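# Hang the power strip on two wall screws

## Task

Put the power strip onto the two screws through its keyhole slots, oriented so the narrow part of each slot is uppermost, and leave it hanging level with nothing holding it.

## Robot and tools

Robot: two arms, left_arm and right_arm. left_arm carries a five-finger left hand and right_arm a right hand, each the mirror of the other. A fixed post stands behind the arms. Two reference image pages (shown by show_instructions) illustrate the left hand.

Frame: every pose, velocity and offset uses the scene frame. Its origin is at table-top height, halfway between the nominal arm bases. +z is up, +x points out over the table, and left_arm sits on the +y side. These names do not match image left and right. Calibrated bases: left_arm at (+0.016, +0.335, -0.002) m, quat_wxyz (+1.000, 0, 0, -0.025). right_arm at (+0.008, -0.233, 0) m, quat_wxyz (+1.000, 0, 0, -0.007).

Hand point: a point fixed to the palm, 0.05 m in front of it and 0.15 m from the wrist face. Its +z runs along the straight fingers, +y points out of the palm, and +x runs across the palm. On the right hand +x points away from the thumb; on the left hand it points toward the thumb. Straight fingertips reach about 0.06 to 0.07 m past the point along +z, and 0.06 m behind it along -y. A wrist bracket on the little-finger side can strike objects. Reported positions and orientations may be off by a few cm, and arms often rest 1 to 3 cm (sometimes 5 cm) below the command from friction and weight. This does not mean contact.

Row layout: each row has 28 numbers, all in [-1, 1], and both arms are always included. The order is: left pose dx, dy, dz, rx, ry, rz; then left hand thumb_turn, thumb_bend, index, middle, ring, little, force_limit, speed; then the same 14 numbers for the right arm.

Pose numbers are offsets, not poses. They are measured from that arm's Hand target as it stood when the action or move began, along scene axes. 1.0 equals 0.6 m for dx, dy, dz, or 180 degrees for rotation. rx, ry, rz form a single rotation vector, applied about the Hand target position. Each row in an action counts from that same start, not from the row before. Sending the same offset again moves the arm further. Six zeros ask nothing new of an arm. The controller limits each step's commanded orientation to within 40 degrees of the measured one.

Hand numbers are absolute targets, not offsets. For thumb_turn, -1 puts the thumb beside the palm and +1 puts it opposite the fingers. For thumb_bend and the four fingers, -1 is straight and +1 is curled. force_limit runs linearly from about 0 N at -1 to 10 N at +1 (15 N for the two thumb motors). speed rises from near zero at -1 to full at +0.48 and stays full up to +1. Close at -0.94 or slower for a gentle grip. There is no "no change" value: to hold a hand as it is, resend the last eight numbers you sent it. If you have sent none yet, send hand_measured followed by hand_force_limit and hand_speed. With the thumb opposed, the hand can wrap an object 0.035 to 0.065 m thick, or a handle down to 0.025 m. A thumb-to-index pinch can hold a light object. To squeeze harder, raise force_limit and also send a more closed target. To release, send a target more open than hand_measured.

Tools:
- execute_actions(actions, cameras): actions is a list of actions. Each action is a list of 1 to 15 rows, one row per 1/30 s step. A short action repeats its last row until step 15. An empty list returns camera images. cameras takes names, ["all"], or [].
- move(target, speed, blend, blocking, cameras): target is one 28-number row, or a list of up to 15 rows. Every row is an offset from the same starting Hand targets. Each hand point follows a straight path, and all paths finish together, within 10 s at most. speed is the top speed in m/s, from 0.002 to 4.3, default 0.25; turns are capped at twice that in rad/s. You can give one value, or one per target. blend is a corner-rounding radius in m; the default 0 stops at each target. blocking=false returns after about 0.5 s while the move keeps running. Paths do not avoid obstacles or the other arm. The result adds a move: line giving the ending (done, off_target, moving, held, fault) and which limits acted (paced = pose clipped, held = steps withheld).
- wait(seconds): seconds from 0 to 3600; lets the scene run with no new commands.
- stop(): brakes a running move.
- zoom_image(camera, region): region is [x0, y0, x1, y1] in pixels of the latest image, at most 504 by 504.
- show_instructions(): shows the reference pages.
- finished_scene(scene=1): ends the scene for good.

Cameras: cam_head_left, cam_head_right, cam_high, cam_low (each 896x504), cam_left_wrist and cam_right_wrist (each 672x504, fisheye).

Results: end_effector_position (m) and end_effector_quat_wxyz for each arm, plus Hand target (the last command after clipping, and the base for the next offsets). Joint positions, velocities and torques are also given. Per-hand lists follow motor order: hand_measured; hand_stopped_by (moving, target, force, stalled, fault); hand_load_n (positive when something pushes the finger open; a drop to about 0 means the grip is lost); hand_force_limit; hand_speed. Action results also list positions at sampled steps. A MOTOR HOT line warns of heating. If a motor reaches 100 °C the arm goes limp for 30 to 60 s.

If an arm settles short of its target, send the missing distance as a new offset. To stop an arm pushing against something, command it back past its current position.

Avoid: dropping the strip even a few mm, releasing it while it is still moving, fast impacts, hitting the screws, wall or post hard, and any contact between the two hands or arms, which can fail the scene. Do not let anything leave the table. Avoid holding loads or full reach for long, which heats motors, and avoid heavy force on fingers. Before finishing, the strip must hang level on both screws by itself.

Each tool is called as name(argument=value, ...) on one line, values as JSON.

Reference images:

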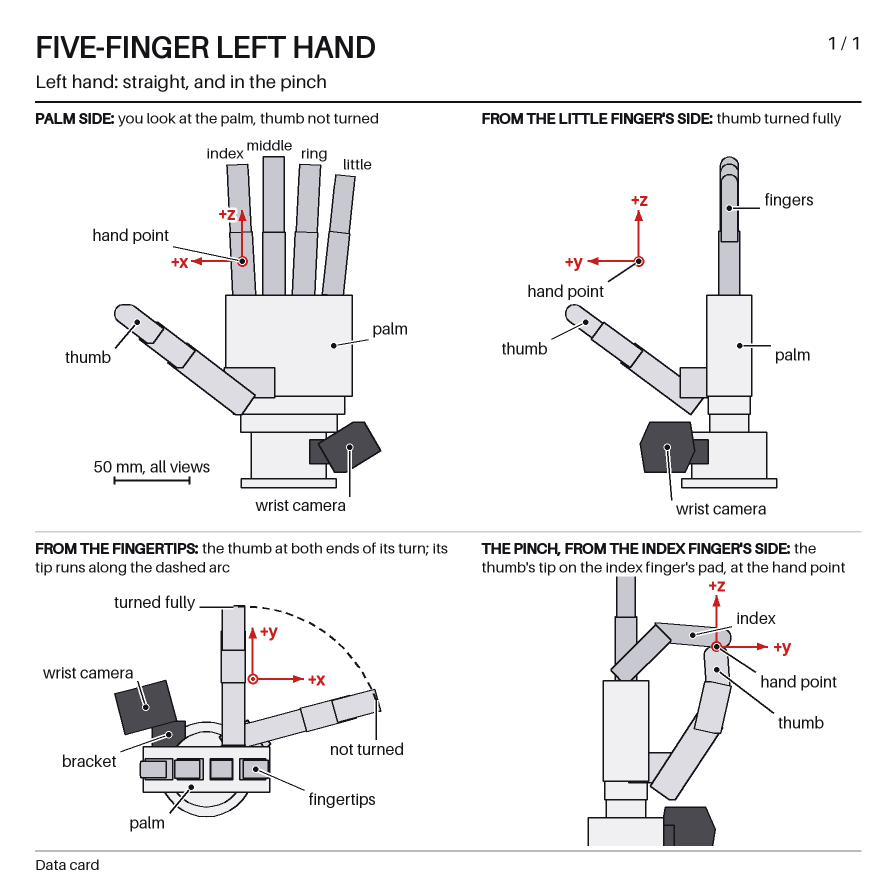

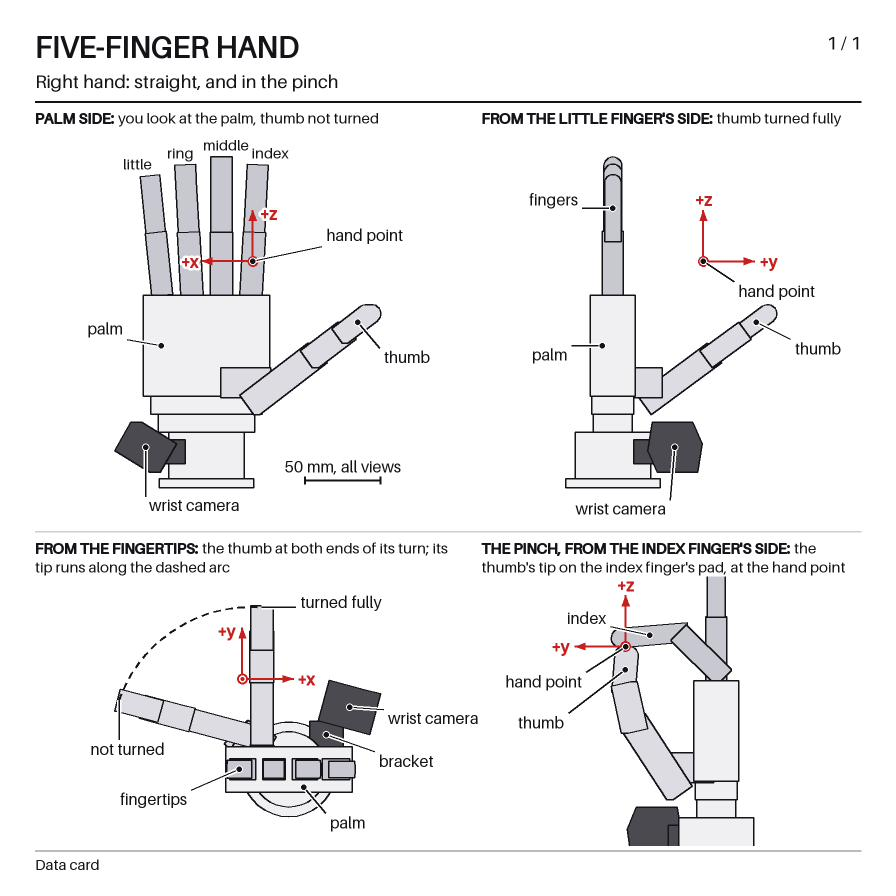

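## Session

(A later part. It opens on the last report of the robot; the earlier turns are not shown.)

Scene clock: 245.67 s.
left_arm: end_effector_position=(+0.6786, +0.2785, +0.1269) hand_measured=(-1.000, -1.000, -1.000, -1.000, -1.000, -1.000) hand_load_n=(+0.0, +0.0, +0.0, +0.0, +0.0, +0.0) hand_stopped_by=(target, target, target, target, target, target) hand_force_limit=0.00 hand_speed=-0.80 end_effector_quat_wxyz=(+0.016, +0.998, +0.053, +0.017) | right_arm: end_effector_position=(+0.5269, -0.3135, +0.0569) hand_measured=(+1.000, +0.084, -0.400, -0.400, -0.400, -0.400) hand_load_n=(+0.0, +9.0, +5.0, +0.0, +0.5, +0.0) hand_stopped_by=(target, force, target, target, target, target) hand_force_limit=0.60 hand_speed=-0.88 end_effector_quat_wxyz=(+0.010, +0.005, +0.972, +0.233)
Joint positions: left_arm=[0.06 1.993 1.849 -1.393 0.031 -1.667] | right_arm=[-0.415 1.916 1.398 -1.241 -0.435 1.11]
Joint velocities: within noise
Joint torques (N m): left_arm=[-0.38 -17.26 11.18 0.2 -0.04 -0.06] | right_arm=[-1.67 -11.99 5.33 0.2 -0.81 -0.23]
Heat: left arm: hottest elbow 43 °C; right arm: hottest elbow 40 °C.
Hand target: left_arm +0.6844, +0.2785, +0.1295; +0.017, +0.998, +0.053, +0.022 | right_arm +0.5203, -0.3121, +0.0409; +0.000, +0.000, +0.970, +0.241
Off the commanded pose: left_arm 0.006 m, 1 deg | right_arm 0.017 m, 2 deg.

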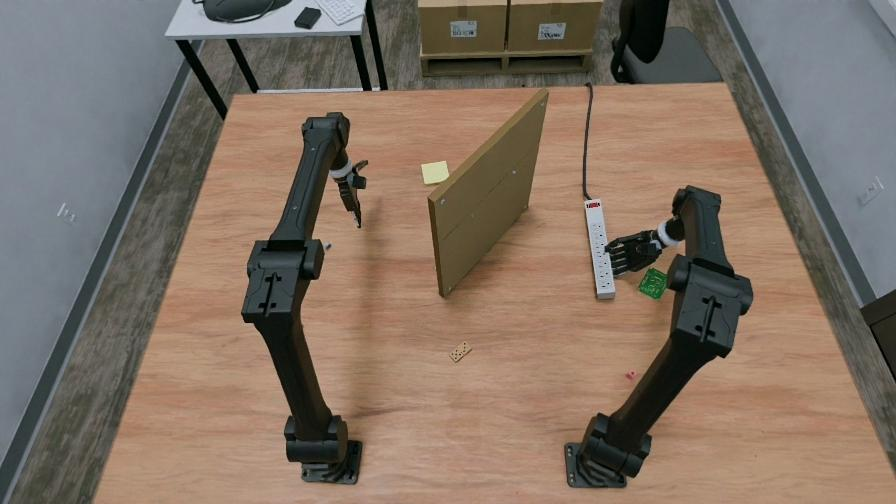

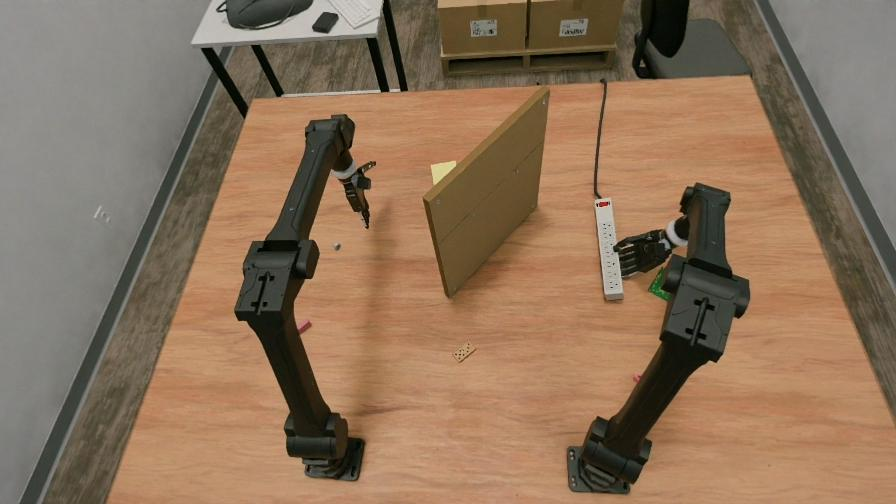

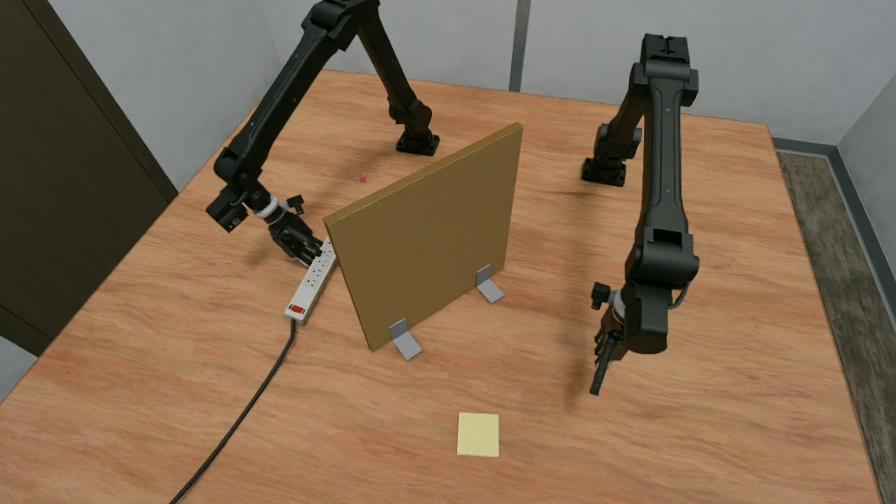

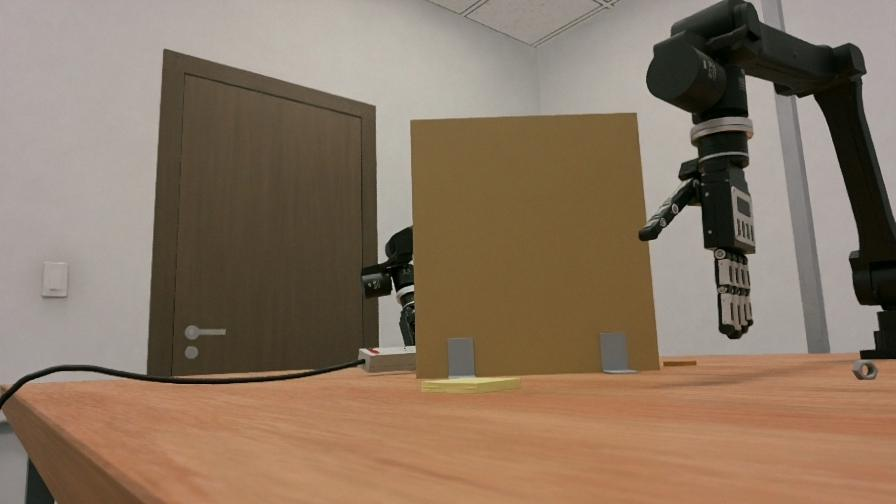

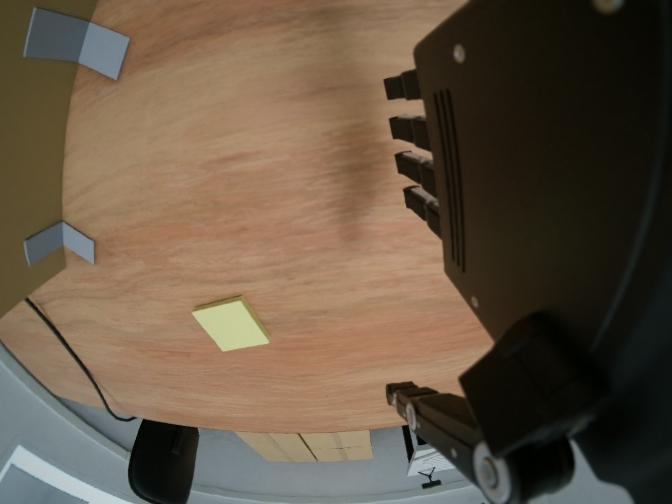

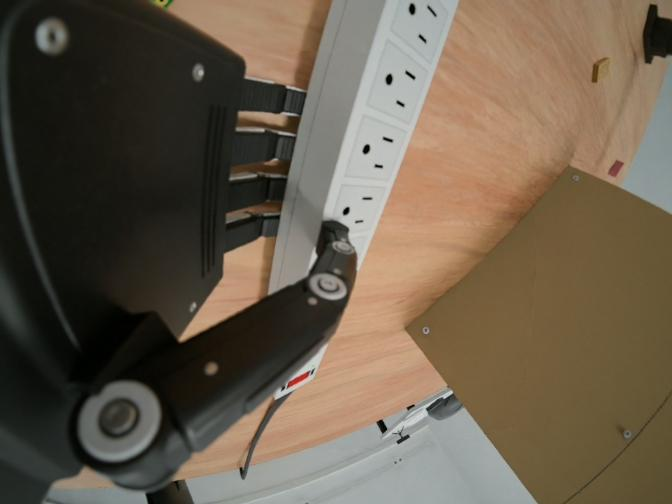

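move(target=[[0,0,0,0,0,0,-1,-1,-1,-1,-1,-1,0,-0.8, 0,0,-0.02,0,0,0,1,0.5,-0.4,-0.4,-0.4,-0.4,0.6,-0.88]], speed=0.03, cameras=["cam_low","cam_right_wrist"])

zoom_image(camera="cam_low", region=[320, 240, 480, 400])

Scene clock: 247.20 s.
left_arm: end_effector_position=(+0.6786, +0.2785, +0.1269) hand_measured=(-1.000, -1.000, -1.000, -1.000, -1.000, -1.000) hand_load_n=(+0.0, +0.0, +0.0, +0.0, +0.0, +0.0) hand_stopped_by=(target, target, target, target, target, target) hand_force_limit=0.00 hand_speed=-0.80 end_effector_quat_wxyz=(+0.016, +0.998, +0.053, +0.017) | right_arm: end_effector_position=(+0.5267, -0.3142, +0.0555) hand_measured=(+1.000, +0.084, -0.400, -0.400, -0.400, -0.400) hand_load_n=(+0.5, +9.5, +4.5, +0.0, +0.0, +0.0) hand_stopped_by=(target, force, target, target, target, target) hand_force_limit=0.60 hand_speed=-0.88 end_effector_quat_wxyz=(+0.015, +0.004, +0.972, +0.235)
Joint positions: left_arm=[0.06 1.993 1.849 -1.393 0.031 -1.667] | right_arm=[-0.419 1.916 1.391 -1.228 -0.441 1.105]
Joint torques (N m): left_arm=[-0.56 -17.26 11.21 0.21 -0.05 -0.04] | right_arm=[-1.26 -10.7 4.96 0.8 -0.5 -0.18]
Heat: left arm: hottest elbow 43 °C; right arm: hottest elbow 40 °C.
Hand target: left_arm +0.6844, +0.2785, +0.1295; +0.017, +0.998, +0.053, +0.022 | right_arm +0.5203, -0.3122, +0.0290; +0.000, +0.000, +0.971, +0.241
Off the commanded pose: left_arm 0.006 m, 1 deg | right_arm 0.027 m, 2 deg.
move: off_target (right_arm)

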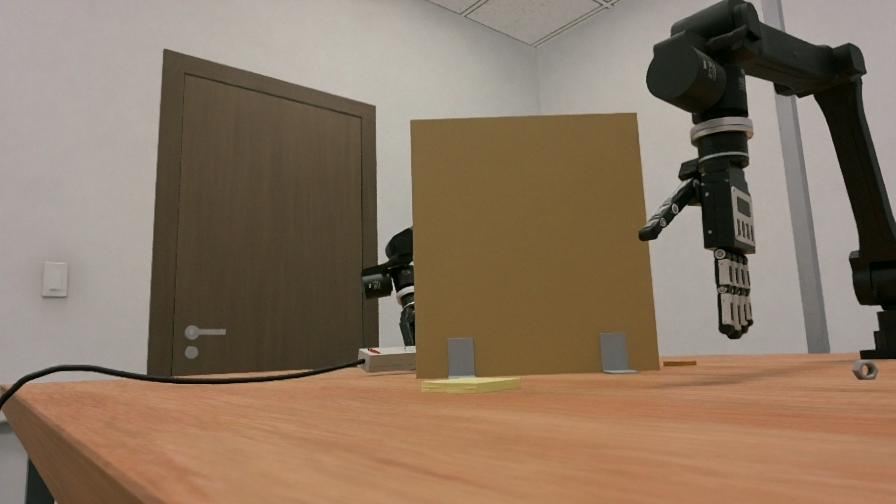

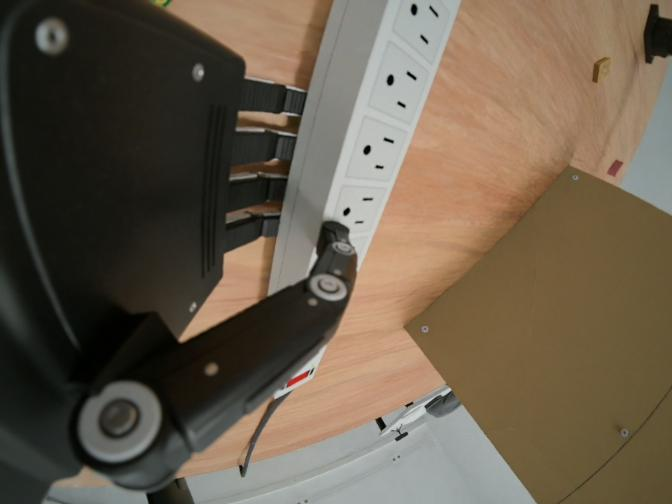

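Scaled by 3.150 from the camera's image (finer frame: 1280x720).

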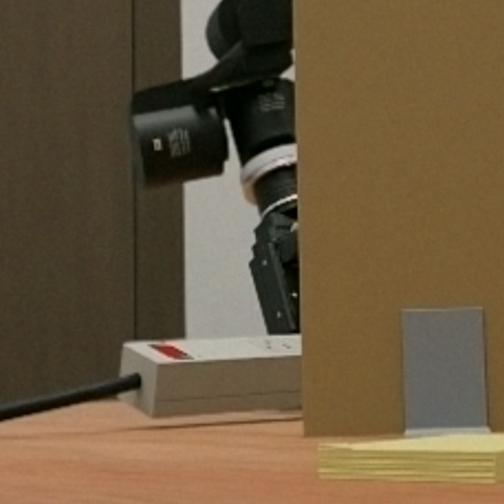

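move(target=[[0,0,0,0,0,0,-1,-1,-1,-1,-1,-1,0,-0.8, 0,0,0,0,0,0,1,-1,-0.4,-0.4,-0.4,-0.4,0.6,-0.7]], speed=0.03, cameras=["cam_low","cam_right_wrist","cam_high"])

zoom_image(camera="cam_low", region=[320, 240, 480, 400])

Scene clock: 251.37 s.
left_arm: end_effector_position=(+0.6786, +0.2785, +0.1269) hand_measured=(-1.000, -1.000, -1.000, -1.000, -1.000, -1.000) hand_load_n=(+0.0, +0.0, +0.0, +0.0, +0.0, +0.0) hand_stopped_by=(target, target, target, target, target, target) hand_force_limit=0.00 hand_speed=-0.80 end_effector_quat_wxyz=(+0.016, +0.998, +0.053, +0.017) | right_arm: end_effector_position=(+0.5275, -0.3147, +0.0536) hand_measured=(+1.000, -1.000, -0.400, -0.400, -0.400, -0.400) hand_load_n=(+0.0, +0.0, -0.5, -0.5, -2.0, +0.0) hand_stopped_by=(target, target, target, target, target, target) hand_force_limit=0.60 hand_speed=-0.70 end_effector_quat_wxyz=(+0.016, +0.002, +0.972, +0.234)
Joint positions: left_arm=[0.06 1.993 1.849 -1.393 0.031 -1.667] | right_arm=[-0.419 1.92 1.391 -1.222 -0.441 1.101]
Joint torques (N m): left_arm=[-0.26 -17.2 11.21 0.18 -0.03 -0.06] | right_arm=[-1.32 -10.87 5 0.51 -0.51 -0.17]
Heat: left arm: hottest elbow 43 °C; right arm: hottest elbow 40 °C.
Hand target: left_arm +0.6844, +0.2785, +0.1295; +0.017, +0.998, +0.053, +0.022 | right_arm +0.5203, -0.3121, +0.0289; +0.000, +0.000, +0.970, +0.241
Off the commanded pose: left_arm 0.006 m, 1 deg | right_arm 0.026 m, 2 deg.
move: done
Images, in order (width x height): cam_high 896x504, cam_low 896x504, cam_right_wrist 672x504.

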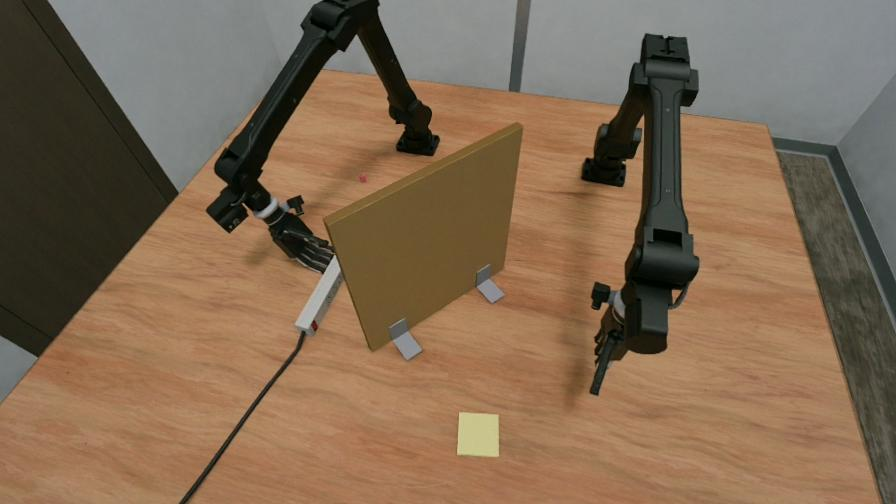

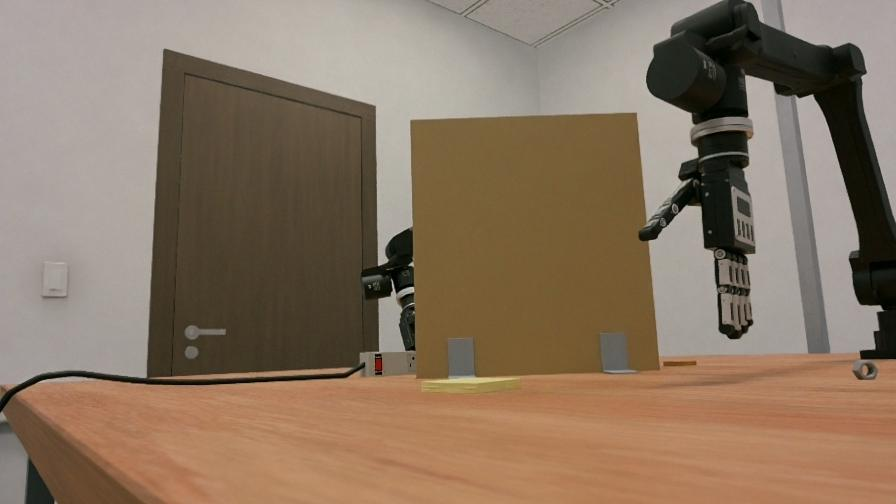

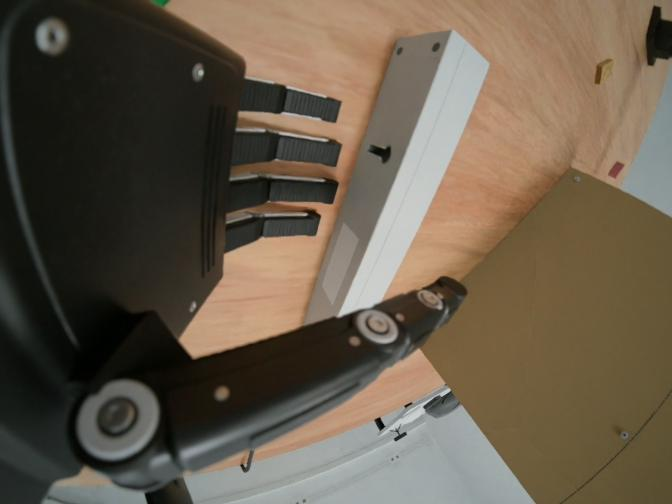

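Scaled by 3.150 from the camera's image (finer frame: 1280x720).

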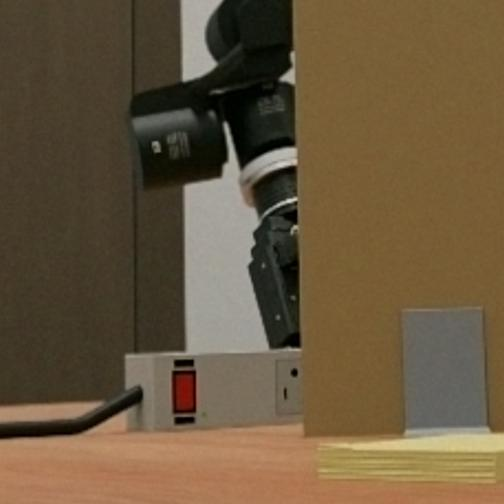

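zoom_image(camera="cam_right_wrist", region=[290, 20, 500, 320])

zoom_image(camera="cam_high", region=[240, 180, 400, 340])

Scaled by 1.680 from the camera's image (finer frame: 960x720).

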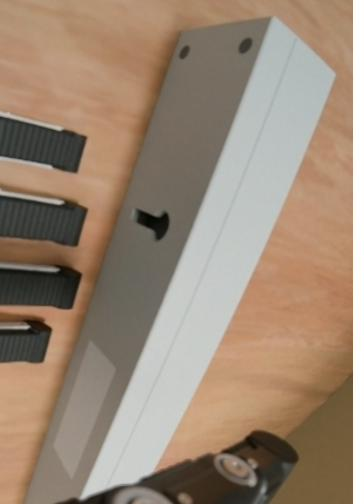

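Scaled by 3.150 from the camera's image (finer frame: 1280x720).

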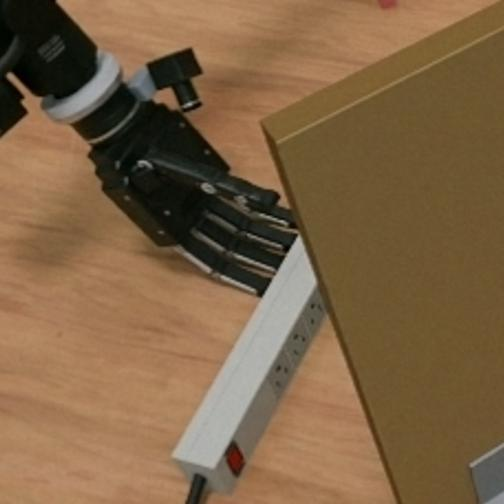

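move(target=[[0,0,0,0,0,0,-1,-1,-1,-1,-1,-1,0,-0.8, 0,-0.08,0.05,0,0,0,1,-1,-0.4,-0.4,-0.4,-0.4,0.6,-0.7],[0,0,0,0,0,0,-1,-1,-1,-1,-1,-1,0,-0.8, 0,-0.1,0.3,0,0,0,1,-1,-0.4,-0.4,-0.4,-0.4,0.6,-0.7]], speed=0.12, blend=0.02, cameras=["cam_head_left","cam_head_right","cam_right_wrist"])

zoom_image(camera="cam_head_left", region=[540, 180, 700, 320])

zoom_image(camera="cam_head_right", region=[540, 180, 700, 320])

Scene clock: 268.23 s.
left_arm: end_effector_position=(+0.6786, +0.2785, +0.1269) hand_measured=(-1.000, -1.000, -1.000, -1.000, -1.000, -1.000) hand_load_n=(+0.0, +0.0, +0.0, +0.0, +0.0, +0.0) hand_stopped_by=(target, target, target, target, target, target) hand_force_limit=0.00 hand_speed=-0.80 end_effector_quat_wxyz=(+0.016, +0.998, +0.053, +0.017) | right_arm: end_effector_position=(+0.5140, -0.3629, +0.1928) hand_measured=(+1.000, -1.000, -0.400, -0.400, -0.400, -0.400) hand_load_n=(+0.0, +0.0, +0.0, +0.0, +0.0, +0.0) hand_stopped_by=(target, target, target, target, target, target) hand_force_limit=0.60 hand_speed=-0.70 end_effector_quat_wxyz=(-0.018, +0.008, +0.968, +0.251)
Joint positions: left_arm=[0.06 1.993 1.849 -1.393 0.031 -1.667] | right_arm=[-0.509 1.873 1.697 -1.694 -0.418 1.001]
Joint torques (N m): left_arm=[-0.26 -17.08 11.11 0.21 -0.05 -0.07] | right_arm=[-1.79 -14.51 10.36 -0.9 -0.47 -0.18]
Heat: left arm: hottest elbow 43 °C; right arm: hottest elbow 39 °C.
Hand target: left_arm +0.6844, +0.2785, +0.1295; +0.017, +0.998, +0.053, +0.022 | right_arm +0.5202, -0.3722, +0.2091; +0.000, +0.000, +0.971, +0.241
Off the commanded pose: left_arm 0.006 m, 1 deg | right_arm 0.020 m, 3 deg.
joint sent to its limit (right arm) — joint 4 (wrist pitch), lower limit. The joint targets still meet the commanded pose.
move: off_target (right_arm)

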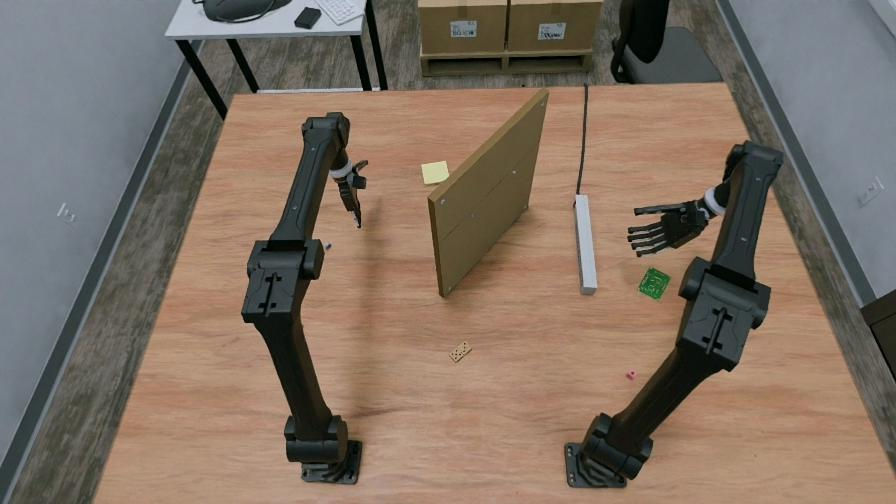

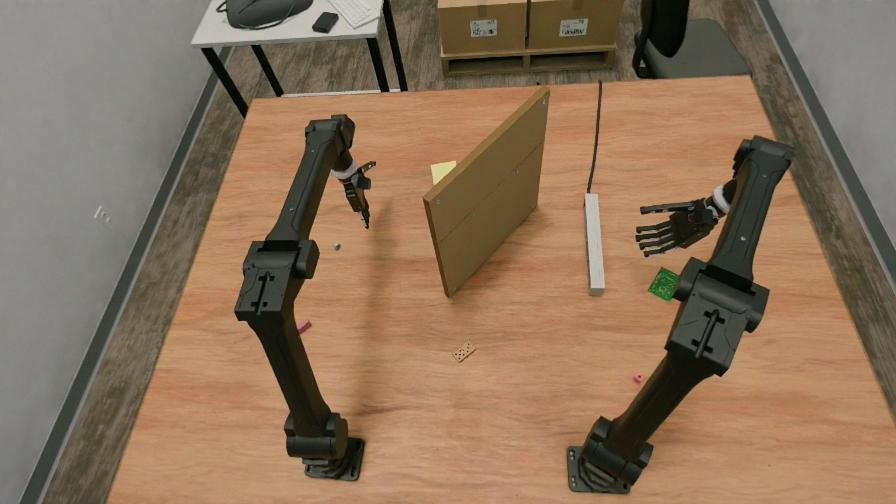

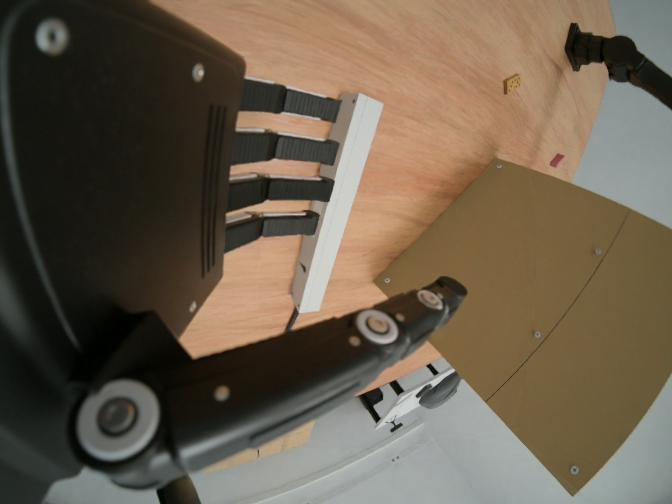

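Scaled by 3.150 from the camera's image (finer frame: 1280x720).

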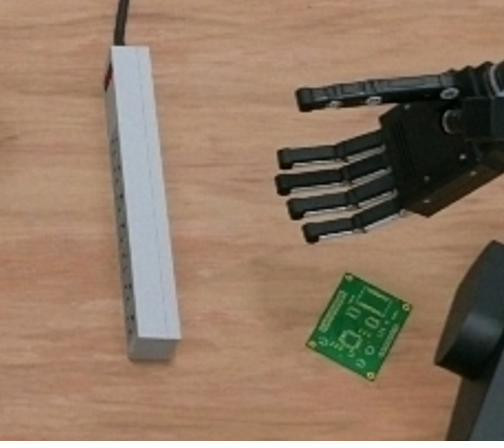

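Scaled by 3.150 from the camera's image (finer frame: 1280x720).

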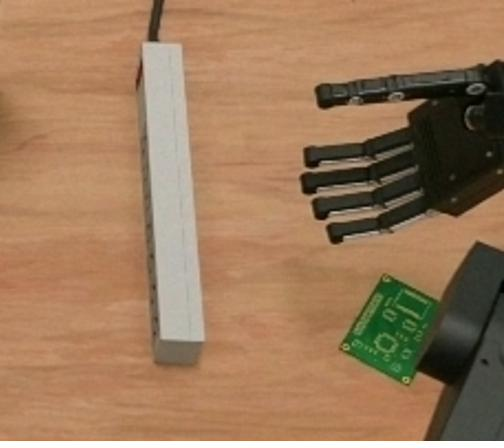

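move(target=[[0,0,0,0,0,0,-1,-1,-1,-1,-1,-1,0,-0.8, 0.045,0.145,0.03,-0.389,0,-0.0144,1,-1,-0.3,-0.3,-0.3,-0.3,0.6,-0.7]], speed=0.15, cameras=["cam_head_left","cam_high","cam_right_wrist"])

Scene clock: 280.43 s.
left_arm: end_effector_position=(+0.6786, +0.2785, +0.1269) hand_measured=(-1.000, -1.000, -1.000, -1.000, -1.000, -1.000) hand_load_n=(+0.0, +0.0, +0.0, +0.0, +0.0, +0.0) hand_stopped_by=(target, target, target, target, target, target) hand_force_limit=0.00 hand_speed=-0.80 end_effector_quat_wxyz=(+0.016, +0.998, +0.053, +0.017) | right_arm: end_effector_position=(+0.5454, -0.2860, +0.2373) hand_measured=(+1.000, -1.000, -0.300, -0.300, -0.300, -0.300) hand_load_n=(+0.0, +0.0, +0.0, +0.0, +0.0, +0.0) hand_stopped_by=(target, target, target, target, target, target) hand_force_limit=0.60 hand_speed=-0.70 end_effector_quat_wxyz=(+0.015, +0.020, +0.934, -0.357)
Joint positions: left_arm=[0.06 1.993 1.849 -1.393 0.031 -1.667] | right_arm=[0.08 1.66 1.64 -1.592 0.731 1.695]
Joint torques (N m): left_arm=[-0.26 -17.2 11.18 0.23 -0.02 -0.08] | right_arm=[-1.08 -10.17 7.84 -0.21 0.59 0.07]
Heat: left arm: hottest elbow 43 °C; right arm: hottest elbow 39 °C.
Hand target: left_arm +0.6844, +0.2785, +0.1295; +0.017, +0.998, +0.053, +0.022 | right_arm +0.5473, -0.2851, +0.2270; +0.006, +0.021, +0.933, -0.359
Off the commanded pose: left_arm 0.006 m, 1 deg | right_arm 0.010 m, 1 deg.
move: done

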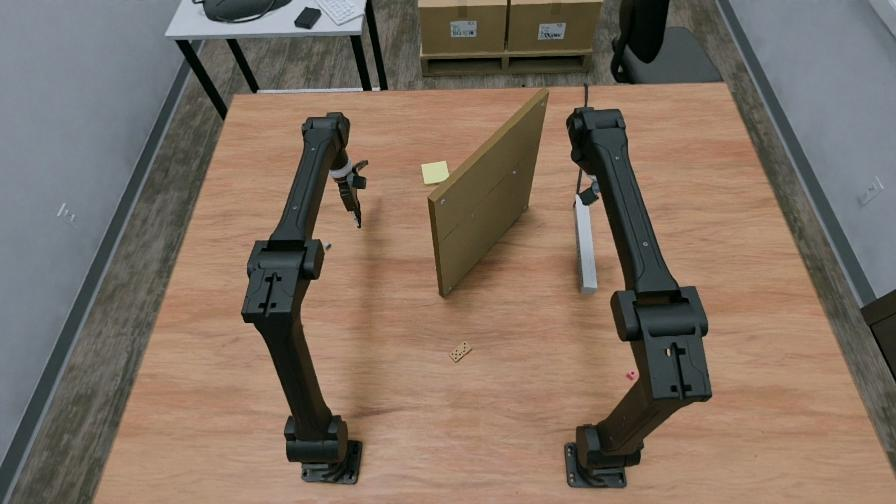

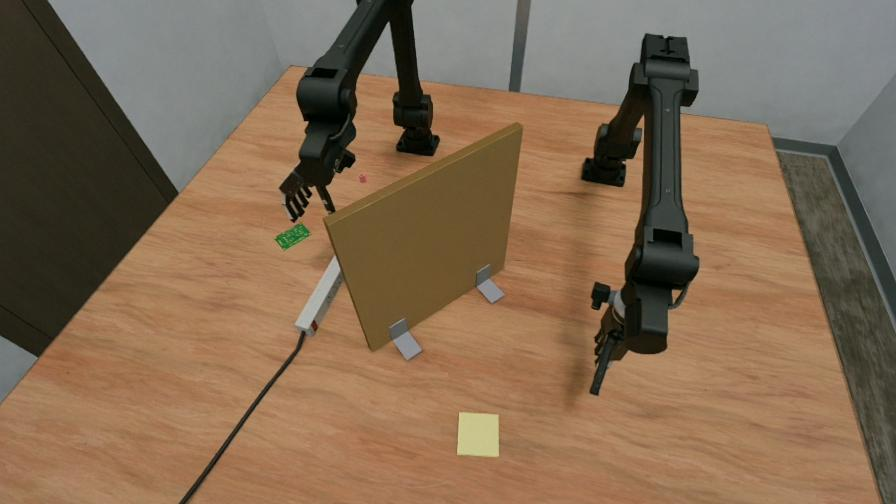

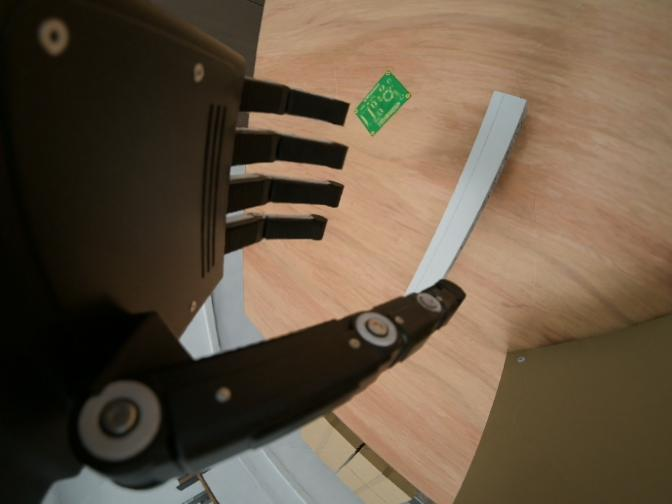

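move(target=[[0,0,0,0,0,0,-1,-1,-1,-1,-1,-1,0,-0.8, 0,0.01,-0.22,0,0,0,1,-1,-0.3,-0.3,-0.3,-0.3,0.6,-0.7]], speed=0.12, cameras=["cam_head_left","cam_high","cam_right_wrist"])

zoom_image(camera="cam_high", region=[240, 180, 400, 340])

Scene clock: 282.37 s.
left_arm: end_effector_position=(+0.6786, +0.2785, +0.1269) hand_measured=(-1.000, -1.000, -1.000, -1.000, -1.000, -1.000) hand_load_n=(+0.0, +0.0, +0.0, +0.0, +0.0, +0.0) hand_stopped_by=(target, target, target, target, target, target) hand_force_limit=0.00 hand_speed=-0.80 end_effector_quat_wxyz=(+0.016, +0.998, +0.053, +0.017) | right_arm: end_effector_position=(+0.5481, -0.2832, +0.1058) hand_measured=(+1.000, -1.000, -0.300, -0.300, -0.300, -0.300) hand_load_n=(+0.0, +0.0, +0.0, +0.0, +0.0, +0.0) hand_stopped_by=(target, target, target, target, target, target) hand_force_limit=0.60 hand_speed=-0.70 end_effector_quat_wxyz=(+0.009, +0.021, +0.933, -0.358)
Joint positions: left_arm=[0.06 1.993 1.849 -1.393 0.031 -1.667] | right_arm=[0.086 1.74 1.395 -1.288 0.731 1.712]
Joint torques (N m): left_arm=[-0.44 -17.03 11.18 0.23 -0.05 -0.05] | right_arm=[-0.62 -11.28 6.52 0.43 0.5 0.07]
Heat: left arm: hottest elbow 43 °C; right arm: hottest elbow 39 °C.
Hand target: left_arm +0.6844, +0.2785, +0.1295; +0.017, +0.998, +0.053, +0.022 | right_arm +0.5472, -0.2791, +0.0949; +0.005, +0.021, +0.933, -0.359
Off the commanded pose: left_arm 0.006 m, 1 deg | right_arm 0.012 m, 0 deg.
move: off_target (right_arm)

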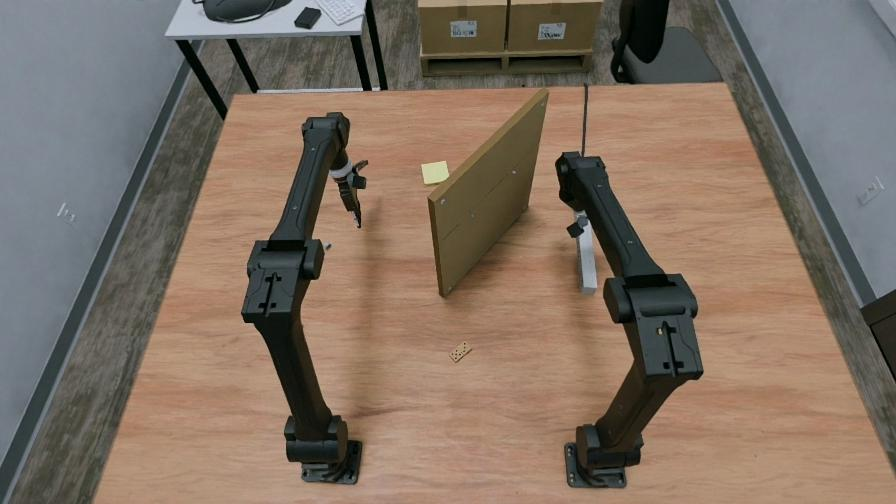

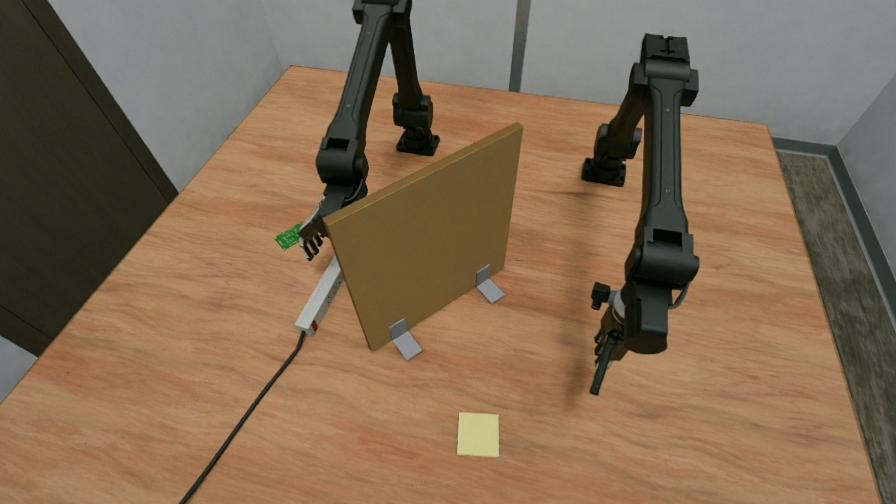

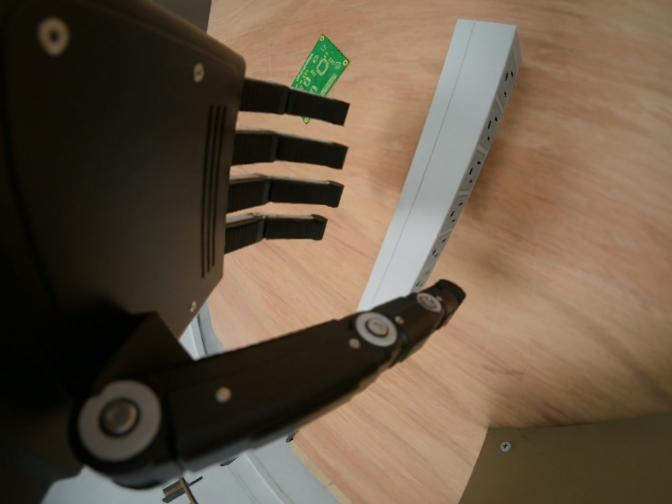

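Scaled by 3.150 from the camera's image (finer frame: 1280x720).

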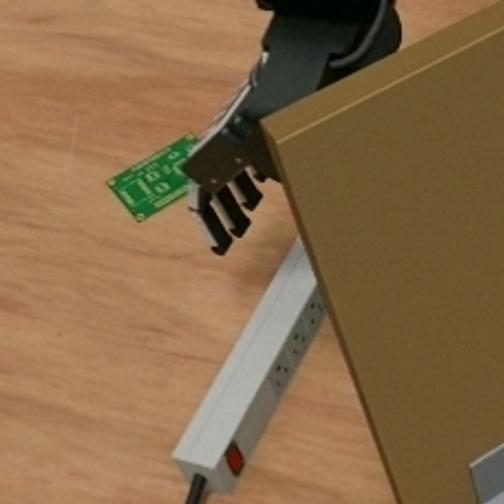

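move(target=[[0,0,0,0,0,0,-1,-1,-1,-1,-1,-1,0,-0.8, 0,0,-0.07,0,0,0,1,-1,-0.3,-0.3,-0.3,-0.3,0.6,-0.7]], speed=0.08, cameras=["cam_head_left","cam_high","cam_right_wrist"])

zoom_image(camera="cam_high", region=[240, 180, 400, 340])

Scene clock: 284.93 s.
left_arm: end_effector_position=(+0.6786, +0.2785, +0.1269) hand_measured=(-1.000, -1.000, -1.000, -1.000, -1.000, -1.000) hand_load_n=(+0.0, +0.0, +0.0, +0.0, +0.0, +0.0) hand_stopped_by=(target, target, target, target, target, target) hand_force_limit=0.00 hand_speed=-0.80 end_effector_quat_wxyz=(+0.016, +0.998, +0.053, +0.017) | right_arm: end_effector_position=(+0.5494, -0.2831, +0.0649) hand_measured=(+1.000, -1.000, -0.300, -0.300, -0.300, -0.300) hand_load_n=(+0.0, +0.0, +0.0, +0.0, +0.0, +0.0) hand_stopped_by=(target, target, target, target, target, target) hand_force_limit=0.60 hand_speed=-0.70 end_effector_quat_wxyz=(+0.010, +0.021, +0.933, -0.358)
Joint positions: left_arm=[0.06 1.993 1.849 -1.393 0.031 -1.667] | right_arm=[0.086 1.783 1.338 -1.186 0.731 1.712]
Joint torques (N m): left_arm=[-0.5 -17.14 11.22 0.2 -0.04 -0.07] | right_arm=[-0.67 -11.22 6.2 0.44 0.51 0.06]
Heat: left arm: hottest elbow 43 °C; right arm: hottest elbow 39 °C.
Hand target: left_arm +0.6844, +0.2785, +0.1295; +0.017, +0.998, +0.053, +0.022 | right_arm +0.5472, -0.2791, +0.0529; +0.005, +0.021, +0.933, -0.359
Off the commanded pose: left_arm 0.006 m, 1 deg | right_arm 0.013 m, 1 deg.
move: off_target (right_arm)

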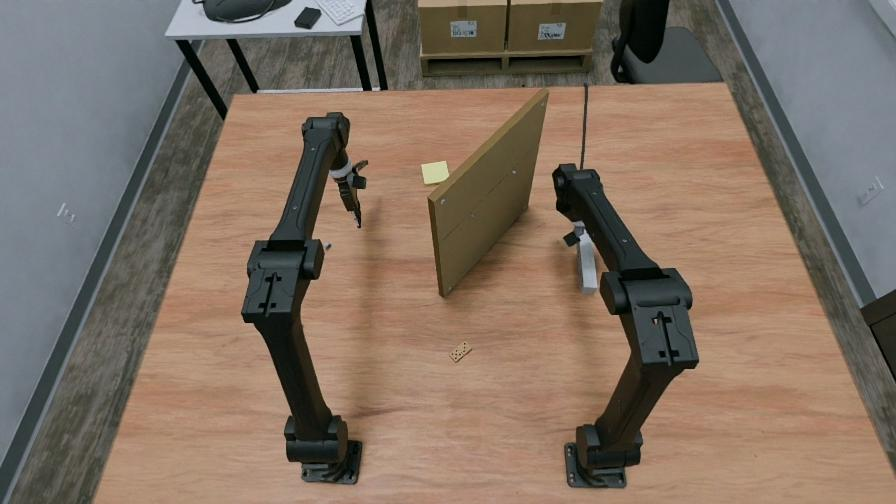

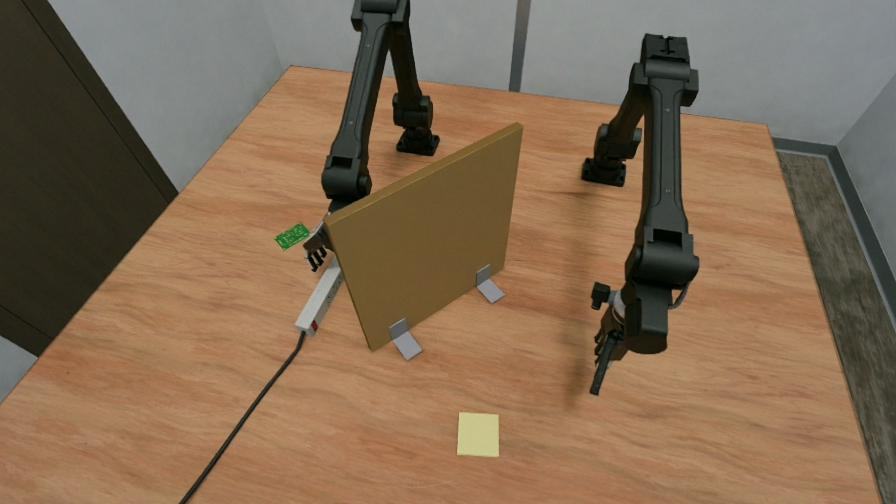

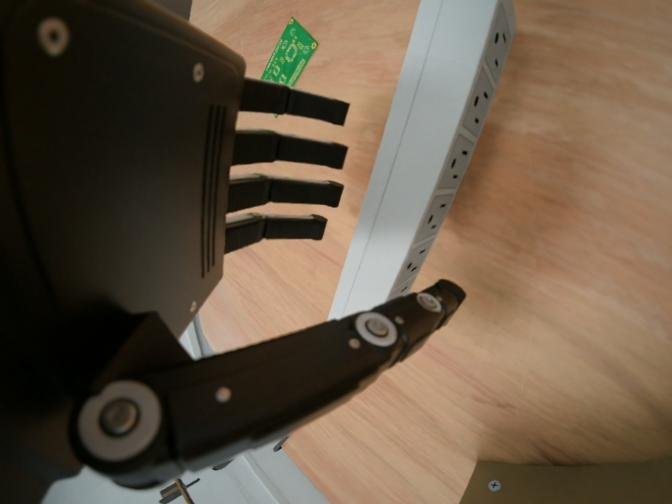

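Scaled by 3.150 from the camera's image (finer frame: 1280x720).

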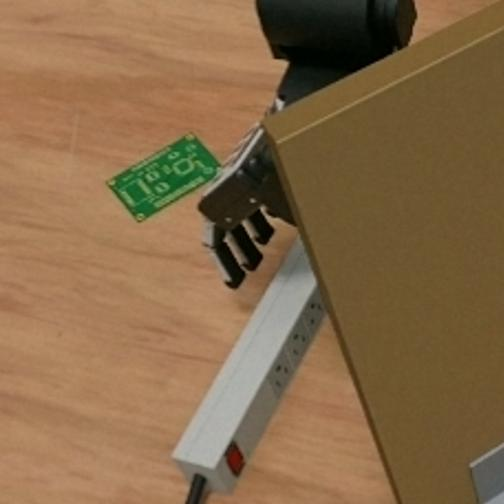

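move(target=[[0,0,0,0,0,0,-1,-1,-1,-1,-1,-1,0,-0.8, 0,0,-0.035,0,0,0,1,-1,-0.3,-0.3,-0.3,-0.3,0.6,-0.7]], speed=0.05, cameras=["cam_high","cam_right_wrist"])

zoom_image(camera="cam_high", region=[240, 180, 400, 340])

Scene clock: 286.43 s.
left_arm: end_effector_position=(+0.6786, +0.2785, +0.1269) hand_measured=(-1.000, -1.000, -1.000, -1.000, -1.000, -1.000) hand_load_n=(+0.5, +0.0, +0.0, +0.0, +0.0, +0.0) hand_stopped_by=(target, target, target, target, target, target) hand_force_limit=0.00 hand_speed=-0.80 end_effector_quat_wxyz=(+0.016, +0.998, +0.053, +0.017) | right_arm: end_effector_position=(+0.5506, -0.2830, +0.0458) hand_measured=(+1.000, -1.000, -0.300, -0.300, -0.300, -0.300) hand_load_n=(+0.0, +0.0, +0.0, +0.0, +0.0, +0.0) hand_stopped_by=(target, target, target, target, target, target) hand_force_limit=0.60 hand_speed=-0.70 end_effector_quat_wxyz=(+0.012, +0.022, +0.933, -0.358)
Joint positions: left_arm=[0.06 1.993 1.849 -1.393 0.031 -1.667] | right_arm=[0.086 1.806 1.315 -1.136 0.731 1.712]
Joint torques (N m): left_arm=[-0.38 -17.03 11.23 0.23 -0.04 -0.07] | right_arm=[-0.62 -11.28 5.87 0.43 0.52 0.06]
Heat: left arm: hottest elbow 43 °C; right arm: hottest elbow 39 °C.
Hand target: left_arm +0.6844, +0.2785, +0.1295; +0.017, +0.998, +0.053, +0.022 | right_arm +0.5472, -0.2791, +0.0319; +0.005, +0.021, +0.933, -0.359
Off the commanded pose: left_arm 0.006 m, 1 deg | right_arm 0.015 m, 1 deg.
move: off_target (right_arm)

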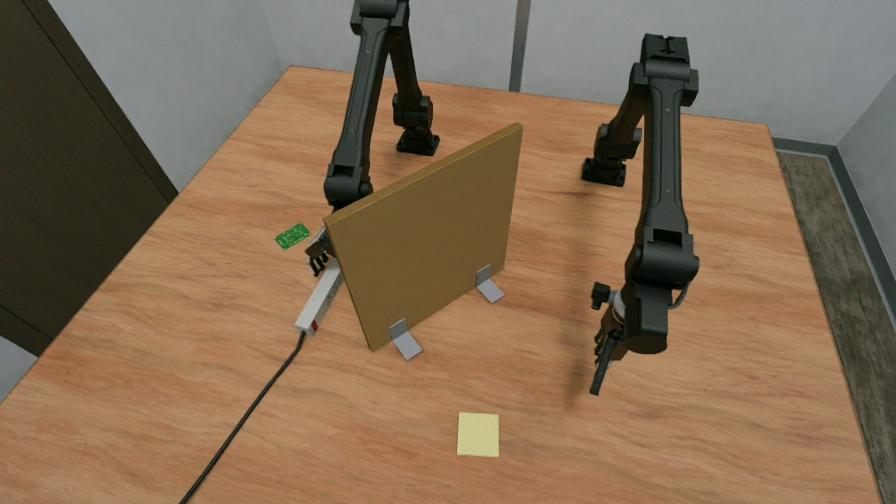

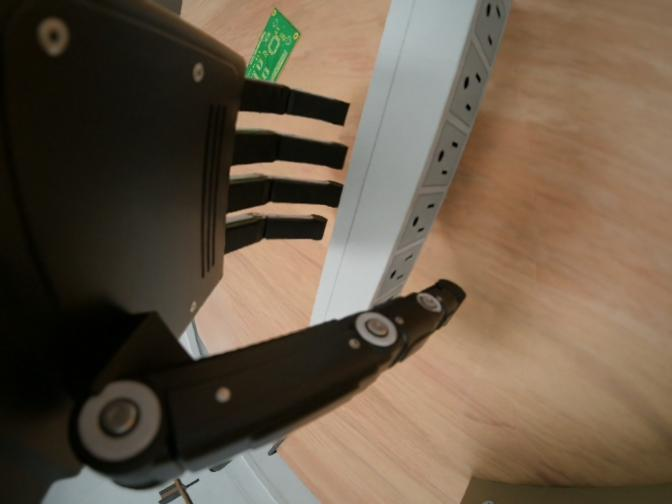

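Scaled by 3.150 from the camera's image (finer frame: 1280x720).

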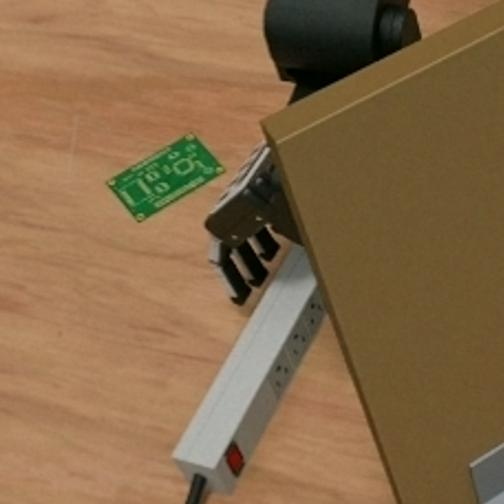

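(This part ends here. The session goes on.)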